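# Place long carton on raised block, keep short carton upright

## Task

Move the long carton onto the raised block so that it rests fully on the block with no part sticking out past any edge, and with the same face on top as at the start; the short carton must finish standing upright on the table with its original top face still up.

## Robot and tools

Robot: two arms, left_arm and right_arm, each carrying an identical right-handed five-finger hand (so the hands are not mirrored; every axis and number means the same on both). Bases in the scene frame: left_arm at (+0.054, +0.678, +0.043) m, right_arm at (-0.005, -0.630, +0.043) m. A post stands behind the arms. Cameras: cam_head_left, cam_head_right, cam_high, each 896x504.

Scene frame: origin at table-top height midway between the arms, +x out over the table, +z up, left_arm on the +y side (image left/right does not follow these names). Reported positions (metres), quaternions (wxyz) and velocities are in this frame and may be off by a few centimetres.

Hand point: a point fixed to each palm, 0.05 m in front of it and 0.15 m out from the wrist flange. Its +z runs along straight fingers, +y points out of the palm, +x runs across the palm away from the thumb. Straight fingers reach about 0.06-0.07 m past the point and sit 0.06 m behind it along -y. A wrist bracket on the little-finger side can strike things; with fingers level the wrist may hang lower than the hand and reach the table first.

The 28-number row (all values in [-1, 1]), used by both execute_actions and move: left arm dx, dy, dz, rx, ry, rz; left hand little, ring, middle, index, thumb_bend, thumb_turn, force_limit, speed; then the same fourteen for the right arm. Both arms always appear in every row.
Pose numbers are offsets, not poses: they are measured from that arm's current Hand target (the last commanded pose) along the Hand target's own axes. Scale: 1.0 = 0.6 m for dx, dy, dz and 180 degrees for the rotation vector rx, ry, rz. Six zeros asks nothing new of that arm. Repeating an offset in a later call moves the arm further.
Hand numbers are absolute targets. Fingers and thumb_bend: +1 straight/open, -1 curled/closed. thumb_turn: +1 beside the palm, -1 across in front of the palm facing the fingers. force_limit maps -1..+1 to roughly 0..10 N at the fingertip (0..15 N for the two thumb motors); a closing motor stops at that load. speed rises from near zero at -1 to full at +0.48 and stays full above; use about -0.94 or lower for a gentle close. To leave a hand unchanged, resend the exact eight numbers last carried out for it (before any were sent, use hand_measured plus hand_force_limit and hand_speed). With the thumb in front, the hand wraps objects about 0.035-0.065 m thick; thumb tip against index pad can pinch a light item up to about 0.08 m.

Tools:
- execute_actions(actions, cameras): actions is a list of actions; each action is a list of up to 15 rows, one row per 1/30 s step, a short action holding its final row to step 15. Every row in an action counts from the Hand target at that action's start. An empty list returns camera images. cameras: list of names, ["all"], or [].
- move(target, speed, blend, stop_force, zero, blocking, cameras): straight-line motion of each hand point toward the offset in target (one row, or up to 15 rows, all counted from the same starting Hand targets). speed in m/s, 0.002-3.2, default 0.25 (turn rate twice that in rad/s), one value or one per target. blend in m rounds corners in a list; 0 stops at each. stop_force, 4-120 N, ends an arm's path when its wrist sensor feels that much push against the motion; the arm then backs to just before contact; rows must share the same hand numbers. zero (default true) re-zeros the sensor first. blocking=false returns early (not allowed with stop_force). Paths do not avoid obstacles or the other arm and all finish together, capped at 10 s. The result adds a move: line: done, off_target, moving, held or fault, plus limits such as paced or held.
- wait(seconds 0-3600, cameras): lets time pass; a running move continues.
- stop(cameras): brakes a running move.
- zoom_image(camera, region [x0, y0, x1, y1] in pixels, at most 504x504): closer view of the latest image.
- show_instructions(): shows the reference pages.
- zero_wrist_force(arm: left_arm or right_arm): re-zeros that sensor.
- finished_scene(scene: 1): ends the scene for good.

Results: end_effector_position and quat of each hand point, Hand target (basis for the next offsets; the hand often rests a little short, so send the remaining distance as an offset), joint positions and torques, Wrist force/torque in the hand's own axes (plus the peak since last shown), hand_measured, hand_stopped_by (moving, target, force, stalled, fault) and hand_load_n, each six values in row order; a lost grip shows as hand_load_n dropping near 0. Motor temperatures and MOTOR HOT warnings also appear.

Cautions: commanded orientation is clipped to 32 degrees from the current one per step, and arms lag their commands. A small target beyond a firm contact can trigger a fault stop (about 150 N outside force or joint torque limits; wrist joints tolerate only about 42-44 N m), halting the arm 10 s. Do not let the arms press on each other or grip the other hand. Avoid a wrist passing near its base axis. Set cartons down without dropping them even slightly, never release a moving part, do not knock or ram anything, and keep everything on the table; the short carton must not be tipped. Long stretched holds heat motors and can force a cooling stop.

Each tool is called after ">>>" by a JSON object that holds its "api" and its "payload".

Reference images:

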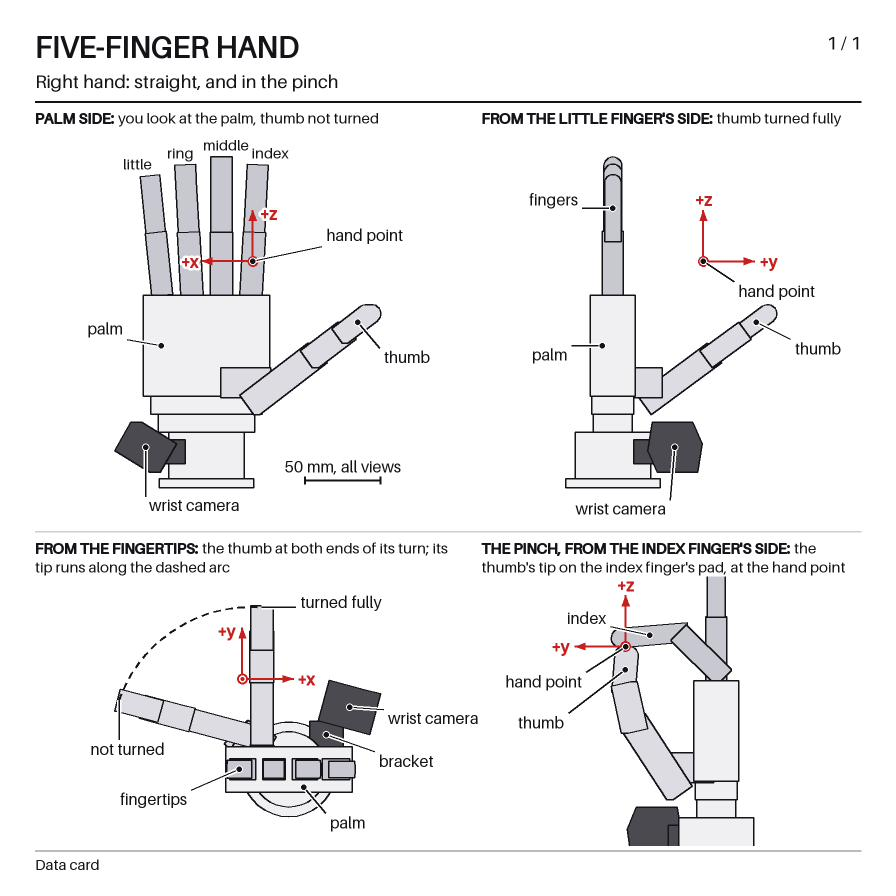

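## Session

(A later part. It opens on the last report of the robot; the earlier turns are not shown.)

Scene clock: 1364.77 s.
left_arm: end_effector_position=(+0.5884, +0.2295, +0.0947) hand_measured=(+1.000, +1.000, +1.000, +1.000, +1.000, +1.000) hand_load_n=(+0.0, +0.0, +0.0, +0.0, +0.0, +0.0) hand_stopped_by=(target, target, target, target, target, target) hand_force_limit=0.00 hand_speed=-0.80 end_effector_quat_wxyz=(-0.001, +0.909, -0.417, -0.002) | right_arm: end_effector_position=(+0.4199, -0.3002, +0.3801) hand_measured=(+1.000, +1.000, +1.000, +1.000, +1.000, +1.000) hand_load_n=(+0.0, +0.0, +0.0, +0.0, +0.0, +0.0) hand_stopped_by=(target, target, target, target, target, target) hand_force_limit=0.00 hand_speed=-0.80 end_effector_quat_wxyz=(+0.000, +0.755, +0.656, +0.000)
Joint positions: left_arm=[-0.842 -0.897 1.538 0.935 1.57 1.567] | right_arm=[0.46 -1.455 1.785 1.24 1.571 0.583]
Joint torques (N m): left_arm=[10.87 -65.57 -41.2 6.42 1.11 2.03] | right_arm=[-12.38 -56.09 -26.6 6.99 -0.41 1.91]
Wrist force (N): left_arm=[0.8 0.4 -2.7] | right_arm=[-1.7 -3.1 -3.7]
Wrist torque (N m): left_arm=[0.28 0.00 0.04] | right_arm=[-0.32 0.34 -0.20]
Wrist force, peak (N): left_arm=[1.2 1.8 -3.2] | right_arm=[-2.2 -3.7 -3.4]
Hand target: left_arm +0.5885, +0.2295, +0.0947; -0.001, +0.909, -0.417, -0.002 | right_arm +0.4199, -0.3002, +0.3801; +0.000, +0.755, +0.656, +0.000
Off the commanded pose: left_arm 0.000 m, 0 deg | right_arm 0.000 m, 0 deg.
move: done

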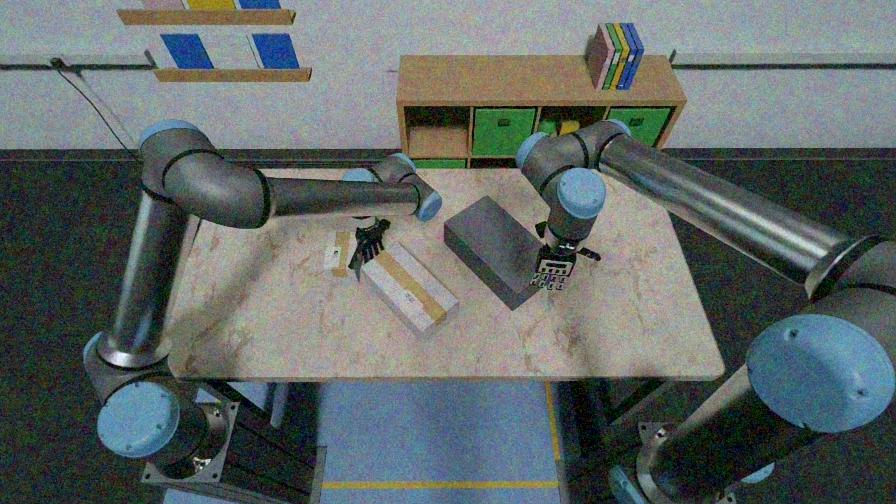

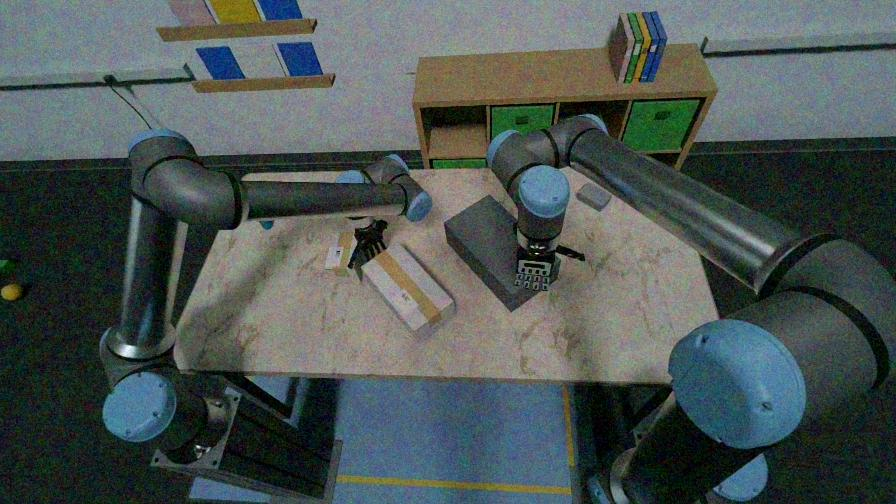

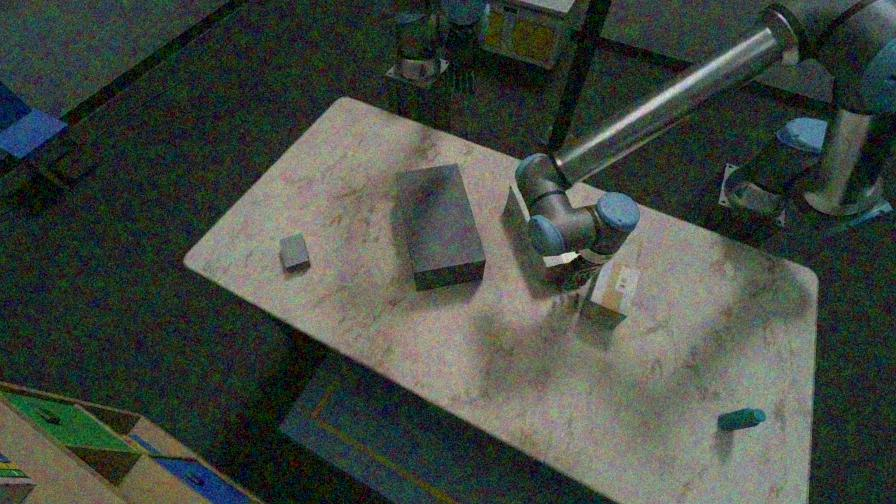

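>>> {"api": "move", "payload": {"target": [0.05,0,0,0,0,0,1,1,1,1,1,1,0,-0.8,0,0,0,0,0,0,1,1,1,1,1,1,0,-0.8], "speed": 0.1}}

>>> {"api": "move", "payload": {"target": [0,0.1,0,0,0,0,1,1,1,1,1,1,0,-0.8,0,0,0,0,0,0,1,1,1,1,1,1,0,-0.8], "speed": 0.02, "stop_force": 4, "cameras": ["cam_head_left"]}}

>>> {"api": "zoom_image", "payload": {"camera": "cam_head_left", "region": [320, 200, 480, 340]}}

Scene clock: 1381.57 s.
left_arm: end_effector_position=(+0.6080, +0.2068, +0.0946) hand_measured=(+1.000, +1.000, +1.000, +1.000, +1.000, +1.000) hand_load_n=(+0.0, +0.0, +0.0, +0.0, +0.0, +0.0) hand_stopped_by=(target, target, target, target, target, target) hand_force_limit=0.00 hand_speed=-0.80 end_effector_quat_wxyz=(-0.001, +0.909, -0.417, -0.002) | right_arm: end_effector_position=(+0.4199, -0.3002, +0.3801) hand_measured=(+1.000, +1.000, +1.000, +1.000, +1.000, +1.000) hand_load_n=(+0.0, +0.0, +0.0, +0.0, +0.0, +0.0) hand_stopped_by=(target, target, target, target, target, target) hand_force_limit=0.00 hand_speed=-0.80 end_effector_quat_wxyz=(+0.000, +0.755, +0.656, +0.000)
Joint positions: left_arm=[-0.842 -0.857 1.465 0.969 1.57 1.568] | right_arm=[0.46 -1.455 1.785 1.24 1.571 0.583]
Joint torques (N m): left_arm=[11.12 -68.74 -40.94 6.53 -0.09 2.42] | right_arm=[-12.26 -56.51 -26.34 6.93 -0.3 2.03]
Wrist force (N): left_arm=[0.6 0.7 -2.6] | right_arm=[-1.9 -3.0 -3.2]
Wrist torque (N m): left_arm=[0.31 -0.03 0.00] | right_arm=[-0.34 0.37 -0.21]
Wrist force, peak (N): left_arm=[0.7 0.6 -3.0] | right_arm=[-2.3 -3.5 -3.7]
Hand target: left_arm +0.6080, +0.2067, +0.0946; -0.001, +0.909, -0.417, -0.002 | right_arm +0.4199, -0.3002, +0.3801; +0.000, +0.755, +0.656, +0.000
Off the commanded pose: left_arm 0.000 m, 0 deg | right_arm 0.000 m, 0 deg.
move: done

Scene clock: 1384.77 s.
left_arm: end_effector_position=(+0.5781, +0.1809, +0.0946) hand_measured=(+1.000, +1.000, +1.000, +1.000, +1.000, +1.000) hand_load_n=(+0.0, +0.0, +0.0, +0.0, +0.0, +0.0) hand_stopped_by=(target, target, target, target, target, target) hand_force_limit=0.00 hand_speed=-0.80 end_effector_quat_wxyz=(-0.001, +0.909, -0.417, -0.002) | right_arm: end_effector_position=(+0.4199, -0.3002, +0.3801) hand_measured=(+1.000, +1.000, +1.000, +1.000, +1.000, +1.000) hand_load_n=(+0.5, +0.0, +0.0, +0.0, +0.0, +0.0) hand_stopped_by=(target, target, target, target, target, target) hand_force_limit=0.00 hand_speed=-0.80 end_effector_quat_wxyz=(+0.000, +0.755, +0.656, +0.000)
Joint positions: left_arm=[-0.895 -0.868 1.484 0.96 1.571 1.515] | right_arm=[0.46 -1.455 1.785 1.24 1.571 0.583]
Joint torques (N m): left_arm=[10.13 -69.02 -41.64 6.57 1.96 1.37] | right_arm=[-12.33 -55.66 -26.37 7 -0.28 2.15]
Wrist force (N): left_arm=[0.6 1.0 -2.4] | right_arm=[-2.0 -3.0 -3.4]
Wrist torque (N m): left_arm=[0.35 -0.05 0.17] | right_arm=[-0.33 0.37 -0.22]
Wrist force, peak (N): left_arm=[1.7 -3.5 -2.9] | right_arm=[-2.6 -3.3 -3.5]
Hand target: left_arm +0.5781, +0.1809, +0.0946; -0.001, +0.909, -0.417, -0.002 (not the last commanded pose) | right_arm +0.4199, -0.3002, +0.3801; +0.000, +0.755, +0.656, +0.000
Off the commanded pose: left_arm 0.020 m, 0 deg | right_arm 0.000 m, 0 deg.
move: contact (left_arm)

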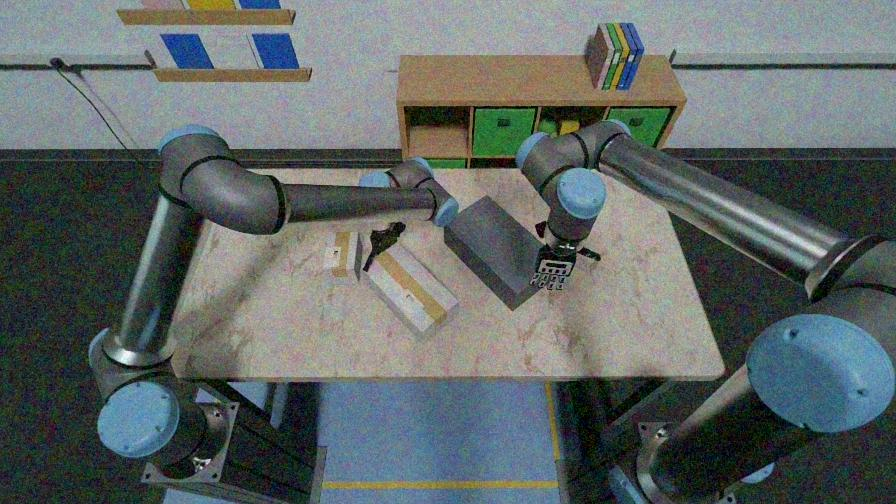

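Scaled by 3.150 from the camera's image (finer frame: 1280x720).

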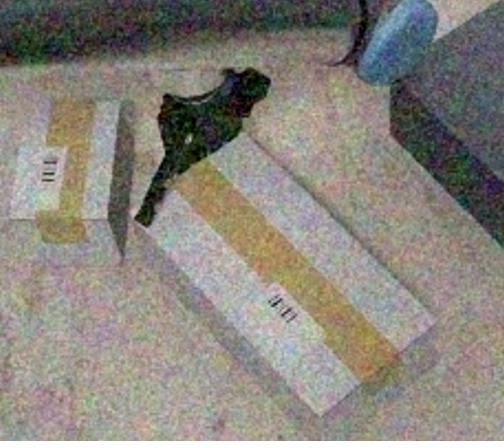

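>>> {"api": "move", "payload": {"target": [0,0.13,0,0,0,0,1,1,1,1,1,1,0,-0.8,0,0,0,0,0,0,1,1,1,1,1,1,0,-0.8], "speed": 0.04, "stop_force": 25, "cameras": ["all"]}}

>>> {"api": "zoom_image", "payload": {"camera": "cam_head_left", "region": [320, 180, 600, 360]}}

>>> {"api": "zoom_image", "payload": {"camera": "cam_high", "region": [380, 150, 660, 350]}}

Scene clock: 1397.23 s.
left_arm: end_effector_position=(+0.5190, +0.1300, +0.0945) hand_measured=(+1.000, +1.000, +1.000, +1.000, +1.000, +1.000) hand_load_n=(+0.0, +0.0, +0.0, +0.0, +0.0, +0.0) hand_stopped_by=(target, target, target, target, target, target) hand_force_limit=0.00 hand_speed=-0.80 end_effector_quat_wxyz=(-0.001, +0.909, -0.417, -0.002) | right_arm: end_effector_position=(+0.4199, -0.3002, +0.3801) hand_measured=(+1.000, +1.000, +1.000, +1.000, +1.000, +1.000) hand_load_n=(+0.0, +0.0, +0.0, +0.0, +0.0, +0.0) hand_stopped_by=(target, target, target, target, target, target) hand_force_limit=0.00 hand_speed=-0.80 end_effector_quat_wxyz=(+0.000, +0.755, +0.656, +0.000)
Joint positions: left_arm=[-1 -0.881 1.509 0.948 1.571 1.41] | right_arm=[0.46 -1.455 1.785 1.24 1.571 0.583]
Joint torques (N m): left_arm=[-14.46 -91.86 -18.23 1.39 1.33 -2.02] | right_arm=[-12.36 -56.29 -26.13 7 -0.17 2.11]
Wrist force (N): left_arm=[0.8 -4.3 -3.8] | right_arm=[-1.9 -3.1 -3.4]
Wrist torque (N m): left_arm=[0.40 -0.05 0.18] | right_arm=[-0.33 0.36 -0.21]
Wrist force, peak (N): left_arm=[2.7 -4.0 -3.6] | right_arm=[-2.3 -3.7 -3.6]
Hand target: left_arm +0.5190, +0.1300, +0.0945; -0.001, +0.909, -0.417, -0.002 | right_arm +0.4199, -0.3002, +0.3801; +0.000, +0.755, +0.656, +0.000
Off the commanded pose: left_arm 0.000 m, 0 deg | right_arm 0.000 m, 0 deg.
move: done

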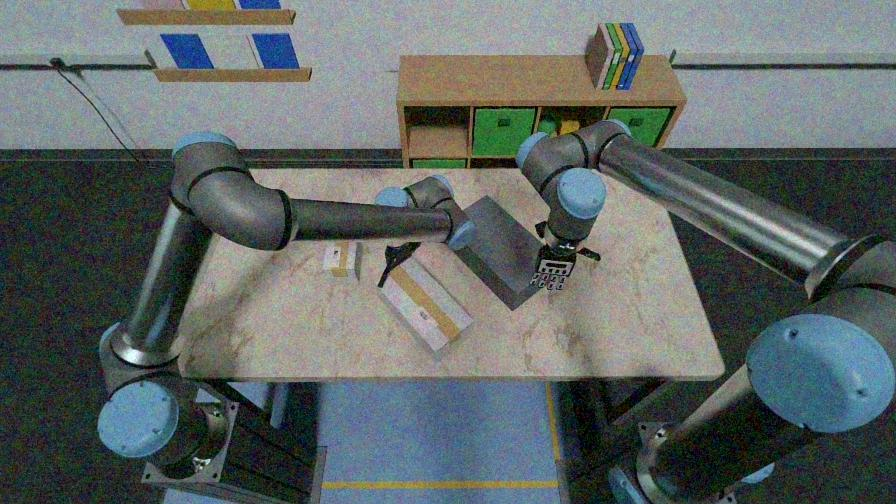

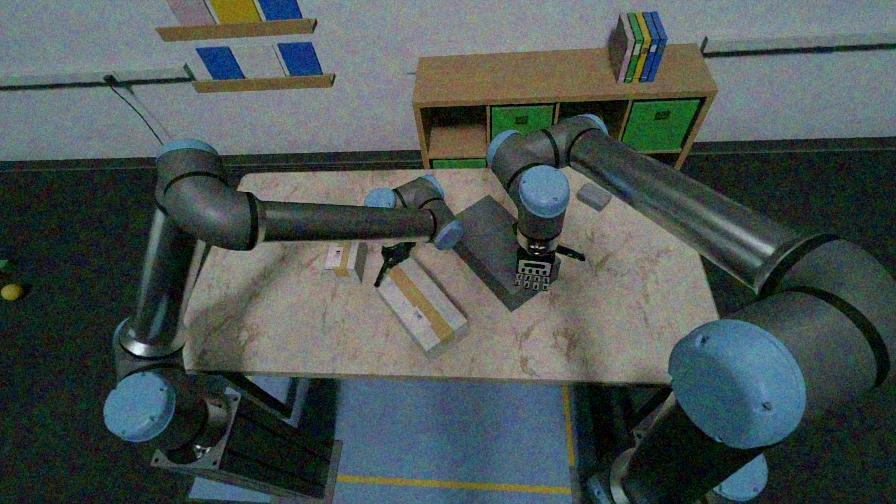

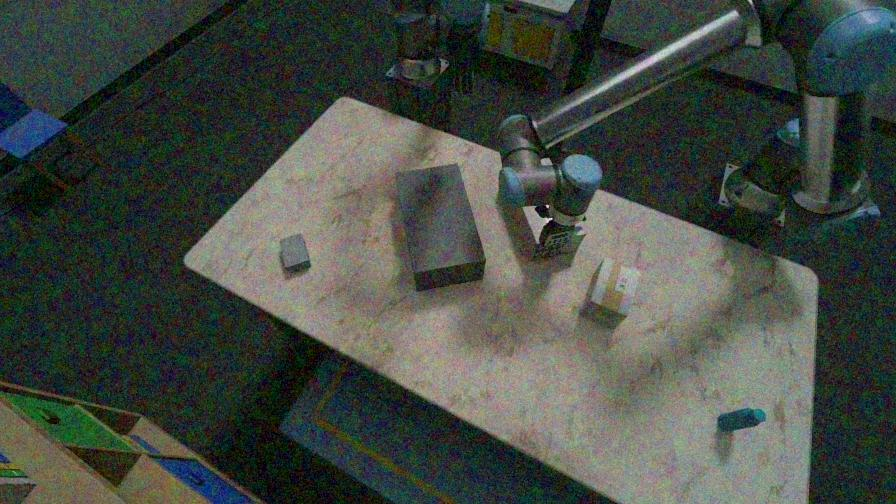

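Scaled by 1.800 from the camera's image (finer frame: 1280x720).

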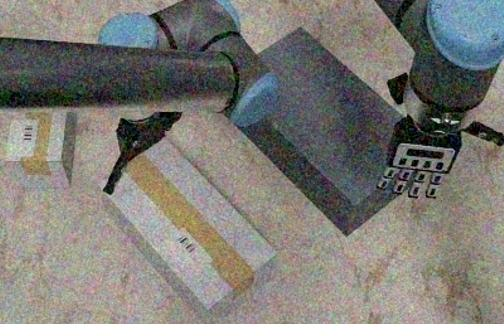

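Scaled by 1.800 from the camera's image (finer frame: 1280x720).

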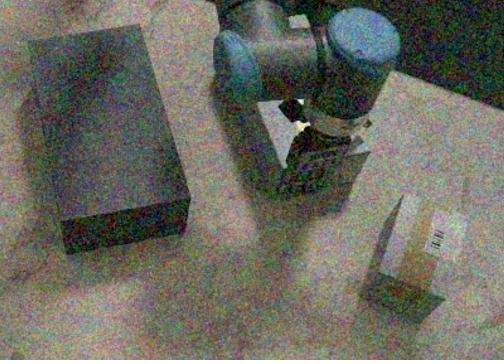

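>>> {"api": "move", "payload": {"target": [[0,-0.0333,-0.1667,0,0,0,1,1,1,1,1,1,0,-0.8,0,0,0,0,0,0,1,1,1,1,1,1,0,-0.8],[-0.0317,-0.0333,-0.1667,0,0.1667,0,1,1,1,1,1,1,0,-0.8,0,0,0,0,0,0,1,1,1,1,1,1,0,-0.8]], "speed": 0.15, "blend": 0.01}}

>>> {"api": "move", "payload": {"target": [0,0,0,0,0,0,1,1,1,1,1,1,0,-0.8,0.4150,-0.08,0.2668,0.0712,0.1563,-0.2658,1,1,1,1,1,1,0,-0.8], "speed": 0.2, "cameras": ["all"]}}

>>> {"api": "zoom_image", "payload": {"camera": "cam_head_left", "region": [320, 180, 600, 360]}}

>>> {"api": "zoom_image", "payload": {"camera": "cam_high", "region": [380, 110, 660, 310]}}

Scene clock: 1454.77 s.
left_arm: end_effector_position=(+0.5221, +0.1570, +0.1946) hand_measured=(+1.000, +1.000, +1.000, +1.000, +1.000, +1.000) hand_load_n=(+0.0, +0.0, +0.0, +0.0, -0.5, +0.0) hand_stopped_by=(target, target, target, target, target, target) hand_force_limit=0.00 hand_speed=-0.80 end_effector_quat_wxyz=(+0.107, +0.879, -0.403, +0.233) | right_arm: end_effector_position=(+0.4199, -0.3002, +0.3801) hand_measured=(+1.000, +1.000, +1.000, +1.000, +1.000, +1.000) hand_load_n=(+0.0, +0.0, +0.0, +0.0, +0.0, +0.0) hand_stopped_by=(target, target, target, target, target, target) hand_force_limit=0.00 hand_speed=-0.80 end_effector_quat_wxyz=(+0.000, +0.755, +0.656, +0.000)
Joint positions: left_arm=[-1.009 -1.248 1.809 0.498 1.486 1.423] | right_arm=[0.46 -1.455 1.785 1.24 1.571 0.583]
Joint torques (N m): left_arm=[-12.66 -67.99 -20.55 0.27 -2.23 1.41] | right_arm=[-11.32 -55.32 -26.12 6.96 -0.2 2.17]
Wrist force (N): left_arm=[0.1 0.8 -3.7] | right_arm=[-1.7 -3.3 -3.4]
Wrist torque (N m): left_arm=[0.31 0.09 0.12] | right_arm=[-0.38 0.33 -0.20]
Wrist force, peak (N): left_arm=[0.7 -4.4 -4.0] | right_arm=[-2.5 -3.0 -3.8]
Hand target: left_arm +0.5220, +0.1571, +0.1946; +0.107, +0.879, -0.403, +0.233 | right_arm +0.4199, -0.3002, +0.3801; +0.000, +0.755, +0.656, +0.000
Off the commanded pose: left_arm 0.000 m, 0 deg | right_arm 0.000 m, 0 deg.
move: done

Scene clock: 1457.90 s.
left_arm: end_effector_position=(+0.5220, +0.1571, +0.1946) hand_measured=(+1.000, +1.000, +1.000, +1.000, +1.000, +1.000) hand_load_n=(+0.0, +0.0, +0.0, +0.0, +0.0, +0.0) hand_stopped_by=(target, target, target, target, target, target) hand_force_limit=0.00 hand_speed=-0.80 end_effector_quat_wxyz=(+0.107, +0.879, -0.403, +0.233) | right_arm: end_effector_position=(+0.4070, -0.0470, +0.2202) hand_measured=(+1.000, +1.000, +1.000, +1.000, +1.000, +1.000) hand_load_n=(+0.0, +0.0, +0.0, +0.0, +0.0, +0.0) hand_stopped_by=(target, target, target, target, target, target) hand_force_limit=0.00 hand_speed=-0.80 end_effector_quat_wxyz=(-0.235, +0.401, +0.879, +0.108)
Joint positions: left_arm=[-1.009 -1.248 1.81 0.497 1.486 1.423] | right_arm=[0.554 -1.133 1.736 1.069 1.056 -0.205]
Joint torques (N m): left_arm=[-11.28 -69.99 -21.5 0.21 -2.11 0.91] | right_arm=[15.67 -42.69 -41.41 7.4 -2.78 -1.52]
Wrist force (N): left_arm=[0.2 1.0 -3.5] | right_arm=[-0.9 -3.1 -2.7]
Wrist torque (N m): left_arm=[0.33 0.07 0.13] | right_arm=[-0.33 0.21 -0.22]
Wrist force, peak (N): left_arm=[0.4 0.9 -3.9] | right_arm=[-2.7 -3.0 -3.8]
Hand target: left_arm +0.5220, +0.1571, +0.1946; +0.107, +0.879, -0.403, +0.233 | right_arm +0.4070, -0.0469, +0.2201; -0.235, +0.400, +0.879, +0.108
Off the commanded pose: left_arm 0.000 m, 0 deg | right_arm 0.000 m, 0 deg.
move: done

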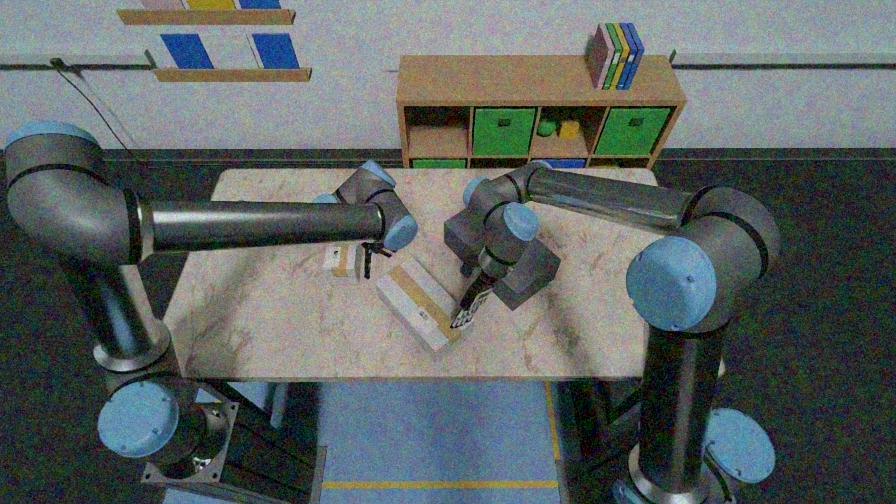

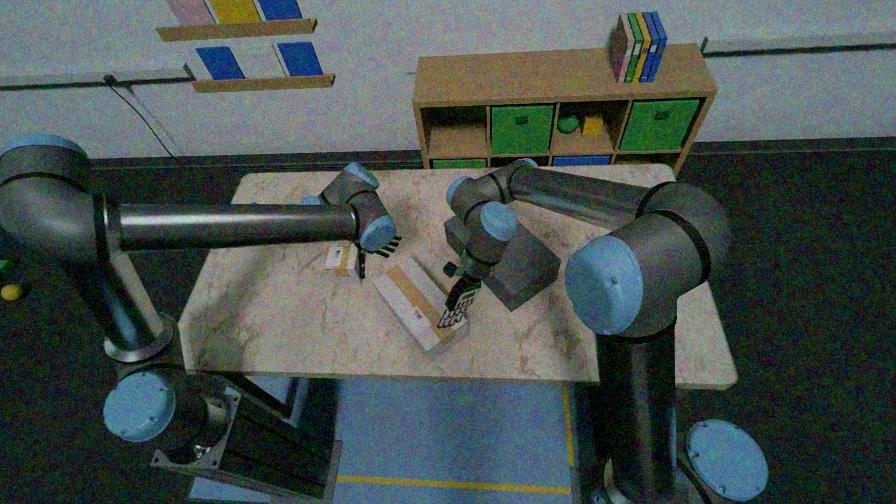

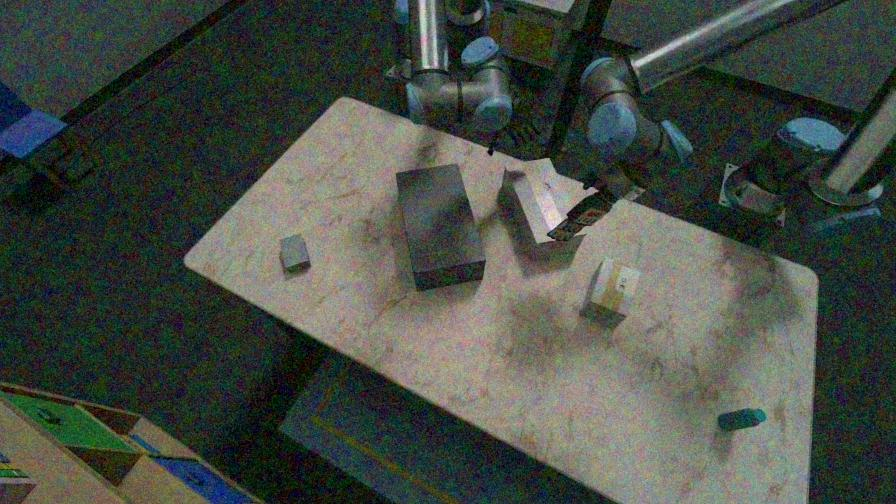

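Scaled by 1.800 from the camera's image (finer frame: 1280x720).

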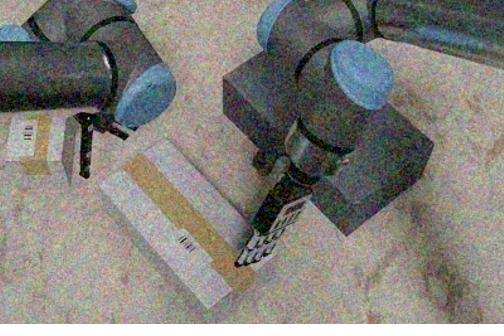

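Scaled by 1.800 from the camera's image (finer frame: 1280x720).

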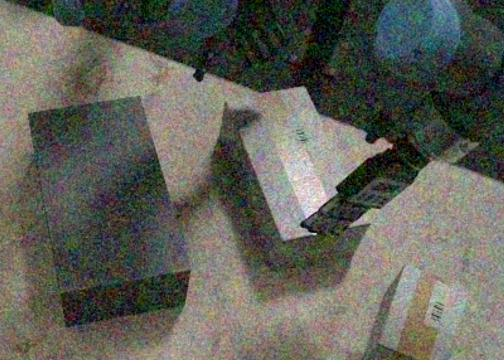

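>>> {"api": "zoom_image", "payload": {"camera": "cam_head_left", "region": [410, 240, 530, 360]}}

>>> {"api": "zoom_image", "payload": {"camera": "cam_head_right", "region": [340, 220, 500, 380]}}

Scaled by 4.200 from the camera's image (finer frame: 1280x720).

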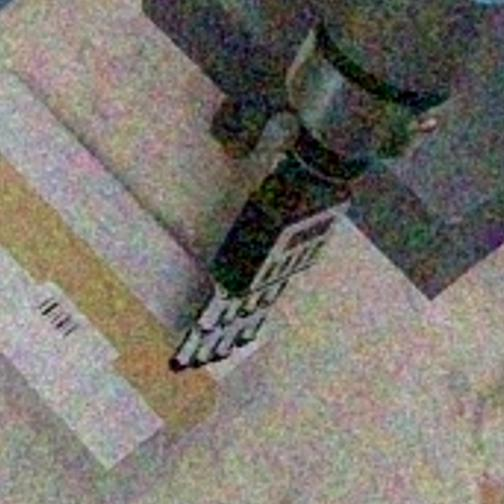

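Scaled by 3.150 from the camera's image (finer frame: 1280x720).

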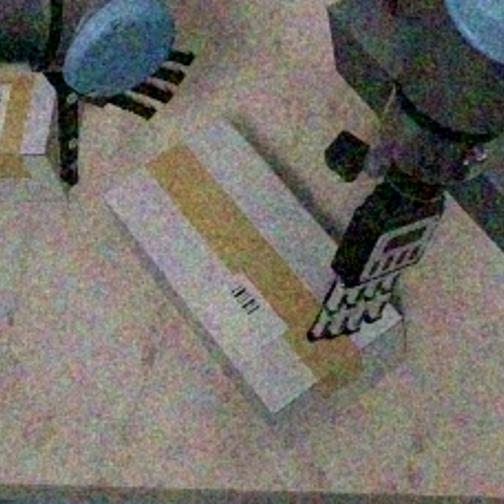

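>>> {"api": "move", "payload": {"target": [[0,0,0,0,0,0,1,1,1,1,1,1,0,-0.8,0.0378,-0.0607,0.0218,0,0,0,1,1,1,1,1,1,0,-0.8],[0,0,0,0,0,0,1,1,1,1,1,1,0,-0.8,-0.0289,-0.0607,0.1372,0,0,0,1,1,1,1,1,1,0,-0.8]], "speed": 0.12, "blend": 0.01, "stop_force": 20, "cameras": ["all"]}}

>>> {"api": "zoom_image", "payload": {"camera": "cam_head_left", "region": [370, 220, 530, 380]}}

>>> {"api": "zoom_image", "payload": {"camera": "cam_high", "region": [440, 90, 640, 270]}}

Scene clock: 1513.27 s.
left_arm: end_effector_position=(+0.5220, +0.1571, +0.1946) hand_measured=(+1.000, +1.000, +1.000, +1.000, +1.000, +1.000) hand_load_n=(+0.0, +0.0, +0.0, +0.0, -0.5, +0.0) hand_stopped_by=(target, target, target, target, target, target) hand_force_limit=0.00 hand_speed=-0.80 end_effector_quat_wxyz=(+0.107, +0.879, -0.403, +0.233) | right_arm: end_effector_position=(+0.3624, -0.0510, +0.1401) hand_measured=(+1.000, +1.000, +1.000, +1.000, +1.000, +1.000) hand_load_n=(+0.0, +0.0, +0.0, +0.0, +0.0, +0.0) hand_stopped_by=(target, target, target, target, target, target) hand_force_limit=0.00 hand_speed=-0.80 end_effector_quat_wxyz=(-0.235, +0.400, +0.879, +0.108)
Joint positions: left_arm=[-1.009 -1.248 1.81 0.497 1.486 1.423] | right_arm=[0.587 -1.095 1.85 0.898 1.053 -0.167]
Joint torques (N m): left_arm=[-12.66 -69.97 -20.9 0.34 -1.74 0.62] | right_arm=[15.15 -41.42 -15.37 2.03 -3.27 2.79]
Wrist force (N): left_arm=[0.3 0.8 -3.5] | right_arm=[-0.8 -2.9 -3.2]
Wrist torque (N m): left_arm=[0.30 0.05 0.14] | right_arm=[-0.28 0.20 -0.41]
Wrist force, peak (N): left_arm=[0.4 1.1 -3.9] | right_arm=[-0.7 -3.6 -3.1]
Hand target: left_arm +0.5220, +0.1571, +0.1946; +0.107, +0.879, -0.403, +0.233 | right_arm +0.3624, -0.0510, +0.1401; -0.235, +0.400, +0.879, +0.108
Off the commanded pose: left_arm 0.000 m, 0 deg | right_arm 0.000 m, 0 deg.
move: done

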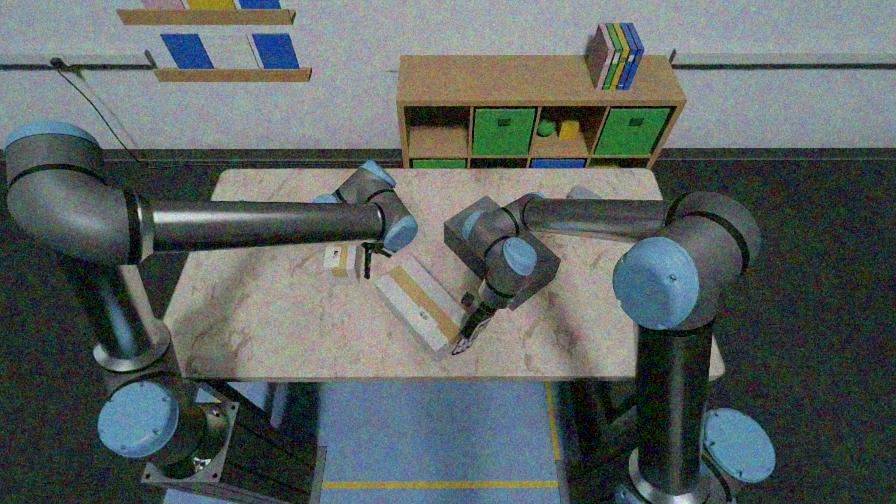

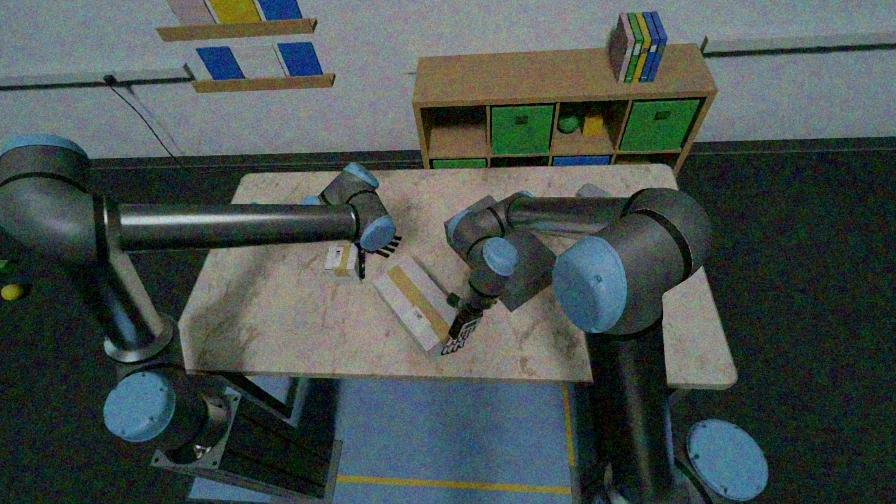

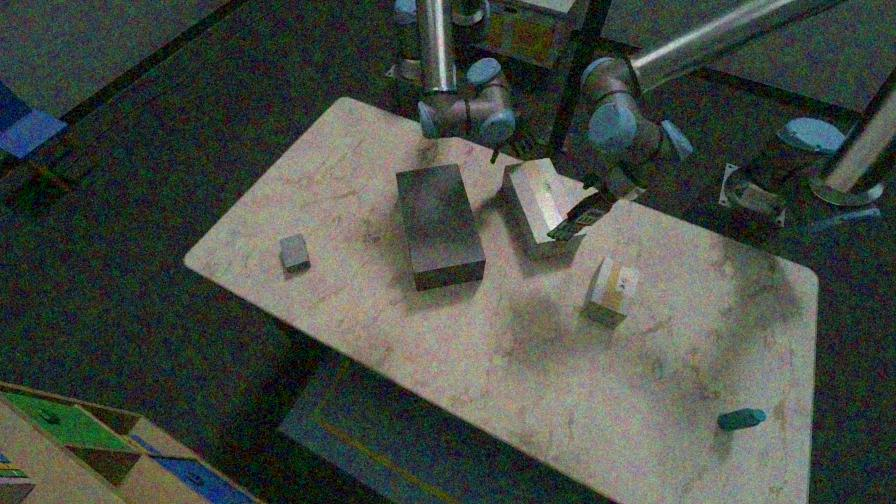

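Scaled by 3.150 from the camera's image (finer frame: 1280x720).

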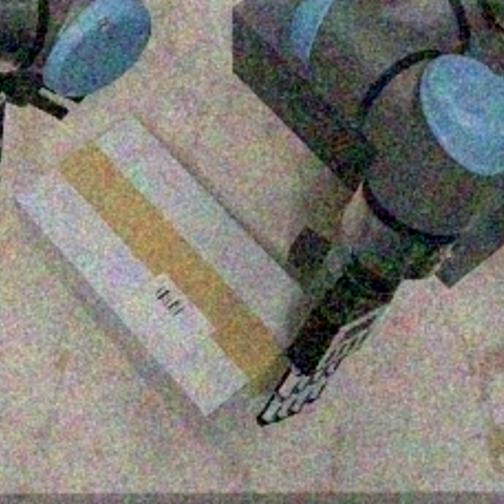

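Scaled by 2.520 from the camera's image (finer frame: 1280x720).

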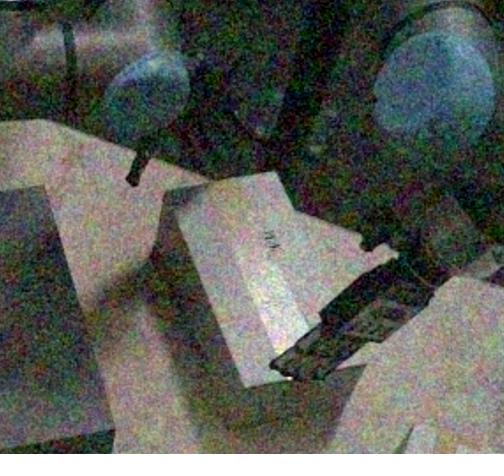

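>>> {"api": "move", "payload": {"target": [-0.083,0,0.1438,0,0,0,1,1,1,1,1,1,0,-0.8,-0.0292,0,0.0505,0,0,0,1,1,1,1,1,1,0,-0.8], "speed": 0.04, "stop_force": 12, "cameras": ["all"]}}

>>> {"api": "zoom_image", "payload": {"camera": "cam_head_left", "region": [350, 220, 530, 380]}}

>>> {"api": "zoom_image", "payload": {"camera": "cam_high", "region": [440, 90, 640, 270]}}

Scene clock: 1537.40 s.
left_arm: end_effector_position=(+0.5218, +0.1575, +0.0950) hand_measured=(+1.000, +1.000, +1.000, +1.000, +1.000, +1.000) hand_load_n=(+0.0, +0.0, +0.0, +0.0, +0.0, +0.0) hand_stopped_by=(target, target, target, target, target, target) hand_force_limit=0.00 hand_speed=-0.80 end_effector_quat_wxyz=(+0.107, +0.879, -0.403, +0.233) | right_arm: end_effector_position=(+0.3624, -0.0510, +0.1051) hand_measured=(+1.000, +1.000, +1.000, +1.000, +1.000, +1.000) hand_load_n=(+0.0, +0.0, +0.5, +0.0, +0.0, +0.0) hand_stopped_by=(target, target, target, target, target, target) hand_force_limit=0.00 hand_speed=-0.80 end_effector_quat_wxyz=(-0.235, +0.400, +0.879, +0.108)
Joint positions: left_arm=[-1.01 -1.147 1.878 0.328 1.486 1.423] | right_arm=[0.587 -1.053 1.864 0.842 1.053 -0.167]
Joint torques (N m): left_arm=[-9.14 -48.23 -16.61 0.34 -1.37 -0.32] | right_arm=[-12.83 -43.13 -13.49 1.97 -1.75 -0.5]
Wrist force (N): left_arm=[0.4 1.0 -3.5] | right_arm=[-1.1 -3.3 -3.2]
Wrist torque (N m): left_arm=[0.36 -0.02 0.09] | right_arm=[-0.37 0.25 -0.45]
Wrist force, peak (N): left_arm=[0.2 0.8 -4.1] | right_arm=[-1.1 -3.3 -3.4]
Hand target: left_arm +0.5218, +0.1575, +0.0950; +0.107, +0.879, -0.403, +0.233 | right_arm +0.3624, -0.0510, +0.1051; -0.235, +0.400, +0.879, +0.108
Off the commanded pose: left_arm 0.000 m, 0 deg | right_arm 0.000 m, 0 deg.
move: done

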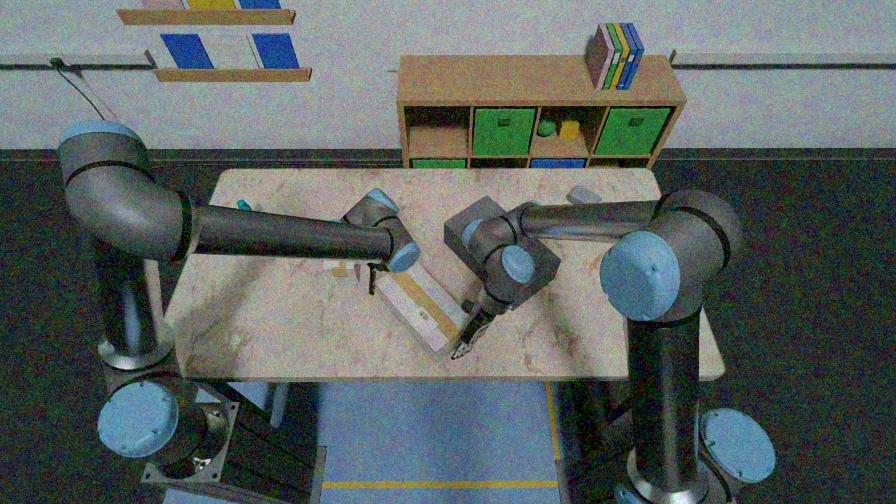

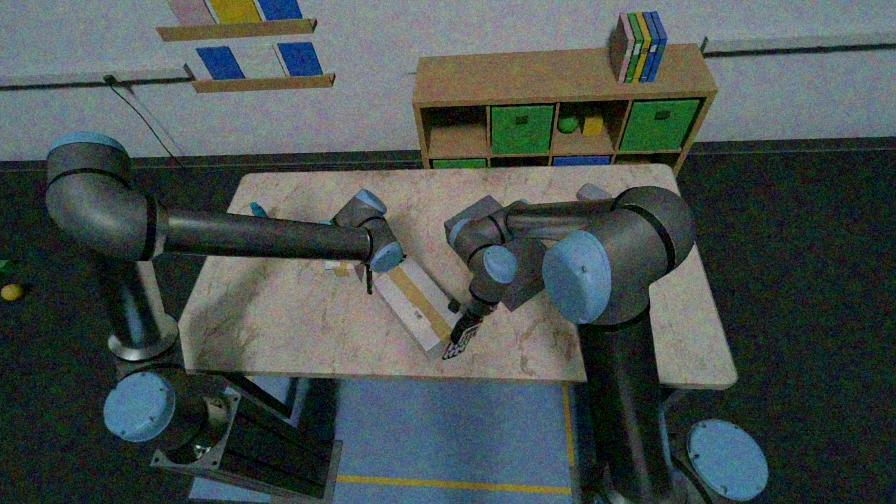

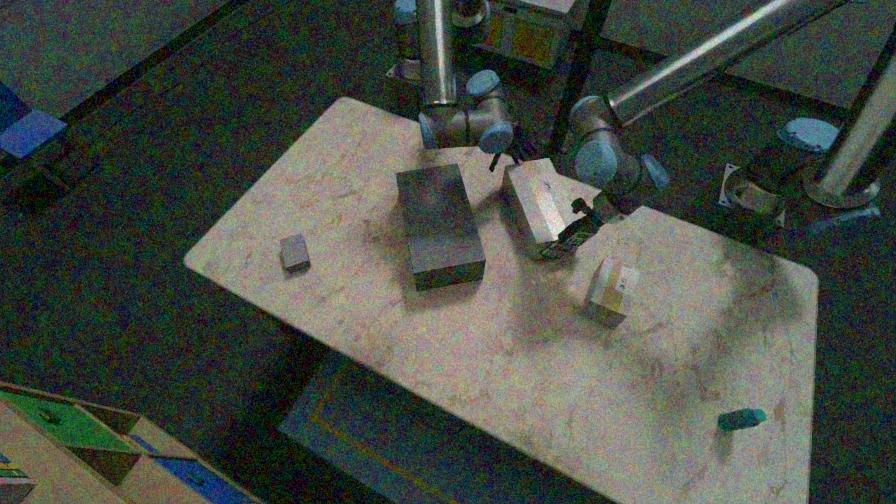

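Scaled by 2.800 from the camera's image (finer frame: 1280x720).

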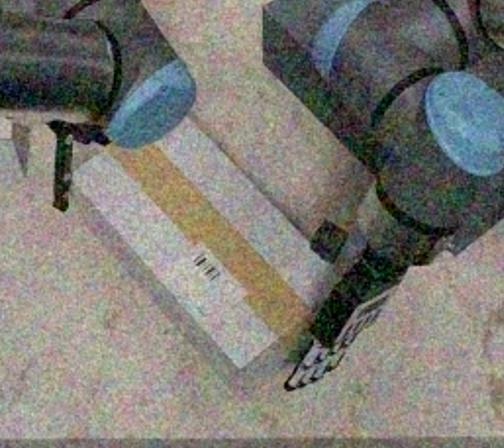

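Scaled by 2.520 from the camera's image (finer frame: 1280x720).

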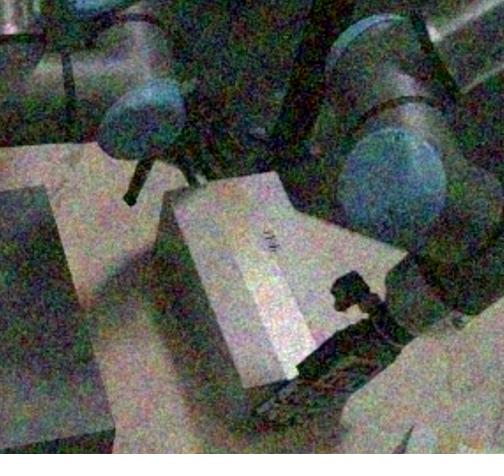

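>>> {"api": "zero_wrist_force", "payload": {"arm": "left_arm"}}

>>> {"api": "zero_wrist_force", "payload": {"arm": "right_arm"}}

>>> {"api": "move", "payload": {"target": [0,0.1,0,0,0,0,1,1,1,1,1,1,0,-0.8,0,0.1,0,0,0,0,1,1,1,1,1,1,0,-0.8], "speed": 0.012, "stop_force": 4, "cameras": ["all"]}}

>>> {"api": "zoom_image", "payload": {"camera": "cam_head_left", "region": [350, 220, 530, 380]}}

>>> {"api": "zoom_image", "payload": {"camera": "cam_high", "region": [440, 90, 640, 270]}}

Wrist force sensor zeroed.

Wrist force sensor zeroed.

Scene clock: 1568.87 s.
left_arm: end_effector_position=(+0.5076, +0.1453, +0.0950) hand_measured=(+1.000, +1.000, +1.000, +1.000, +1.000, +1.000) hand_load_n=(+0.0, +0.0, -0.5, +0.0, +0.0, +0.0) hand_stopped_by=(target, target, target, target, target, target) hand_force_limit=0.00 hand_speed=-0.80 end_effector_quat_wxyz=(+0.107, +0.879, -0.403, +0.233) | right_arm: end_effector_position=(+0.3904, -0.0267, +0.1052) hand_measured=(+1.000, +1.000, +1.000, +1.000, +1.000, +1.000) hand_load_n=(+0.0, +0.0, +0.0, +0.0, +0.0, +0.0) hand_stopped_by=(target, target, target, target, target, target) hand_force_limit=0.00 hand_speed=-0.80 end_effector_quat_wxyz=(-0.235, +0.400, +0.879, +0.108)
Joint positions: left_arm=[-1.042 -1.149 1.882 0.329 1.47 1.395] | right_arm=[0.596 -1.009 1.784 0.874 1.053 -0.157]
Joint torques (N m): left_arm=[7.85 -50.27 -38.8 0.71 1.27 1.27] | right_arm=[-14.47 -81.62 -14.87 2.12 -2.54 -1.49]
Wrist force (N, zeroed by zero_wrist_force): left_arm=[-0.6 -0.9 -0.2] | right_arm=[0.1 0.0 0.3]
Wrist torque (N m, zeroed by zero_wrist_force): left_arm=[-0.05 0.07 -0.03] | right_arm=[-0.07 -0.04 0.00]
Wrist force, peak (N, zeroed by zero_wrist_force): left_arm=[-2.1 -4.1 -0.9] | right_arm=[0.1 -4.7 -0.9]
Hand target: left_arm +0.5076, +0.1453, +0.0950; +0.107, +0.879, -0.403, +0.233 (not the last commanded pose) | right_arm +0.3904, -0.0267, +0.1052; -0.235, +0.400, +0.879, +0.108 (not the last commanded pose)
Off the commanded pose: left_arm 0.041 m, 0 deg | right_arm 0.023 m, 0 deg.
move: contact (left_arm, right_arm)

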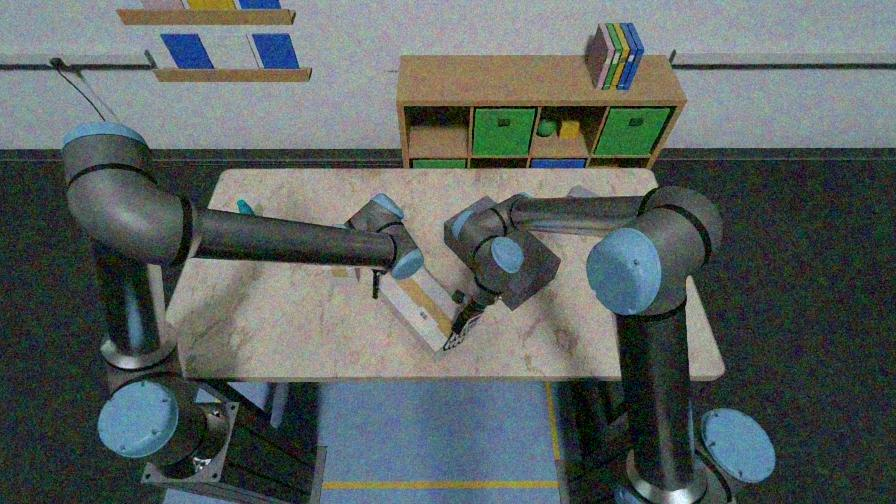

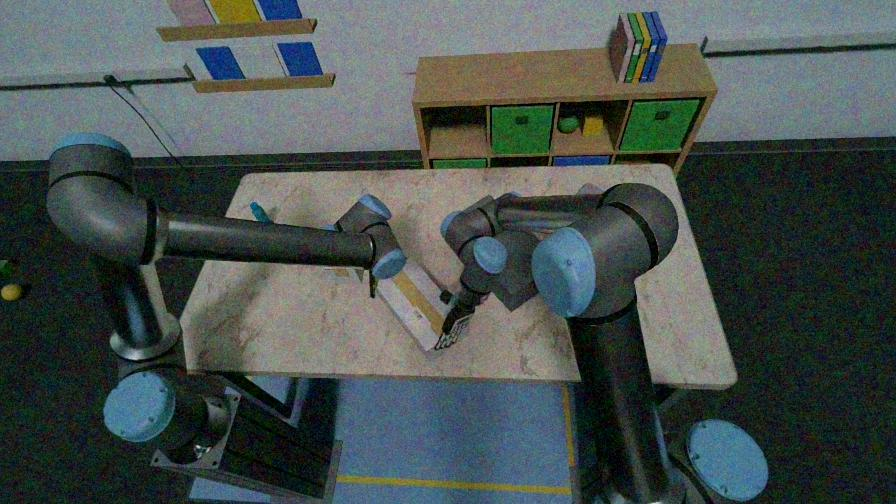

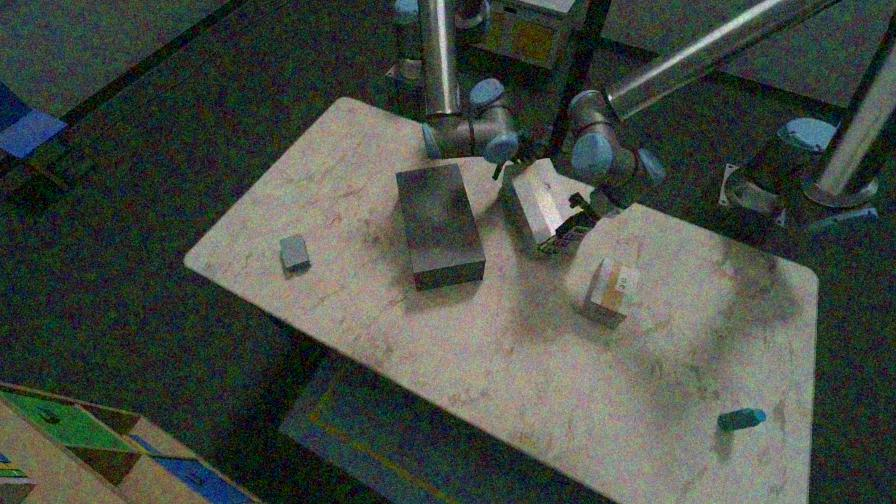

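Scaled by 2.800 from the camera's image (finer frame: 1280x720).

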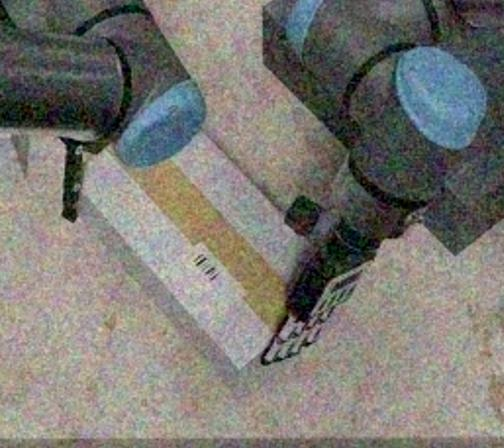

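Scaled by 2.520 from the camera's image (finer frame: 1280x720).

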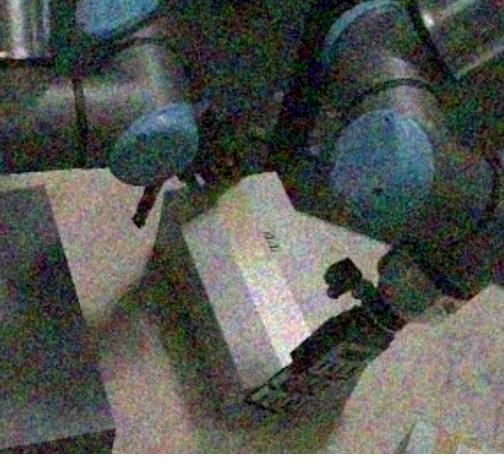

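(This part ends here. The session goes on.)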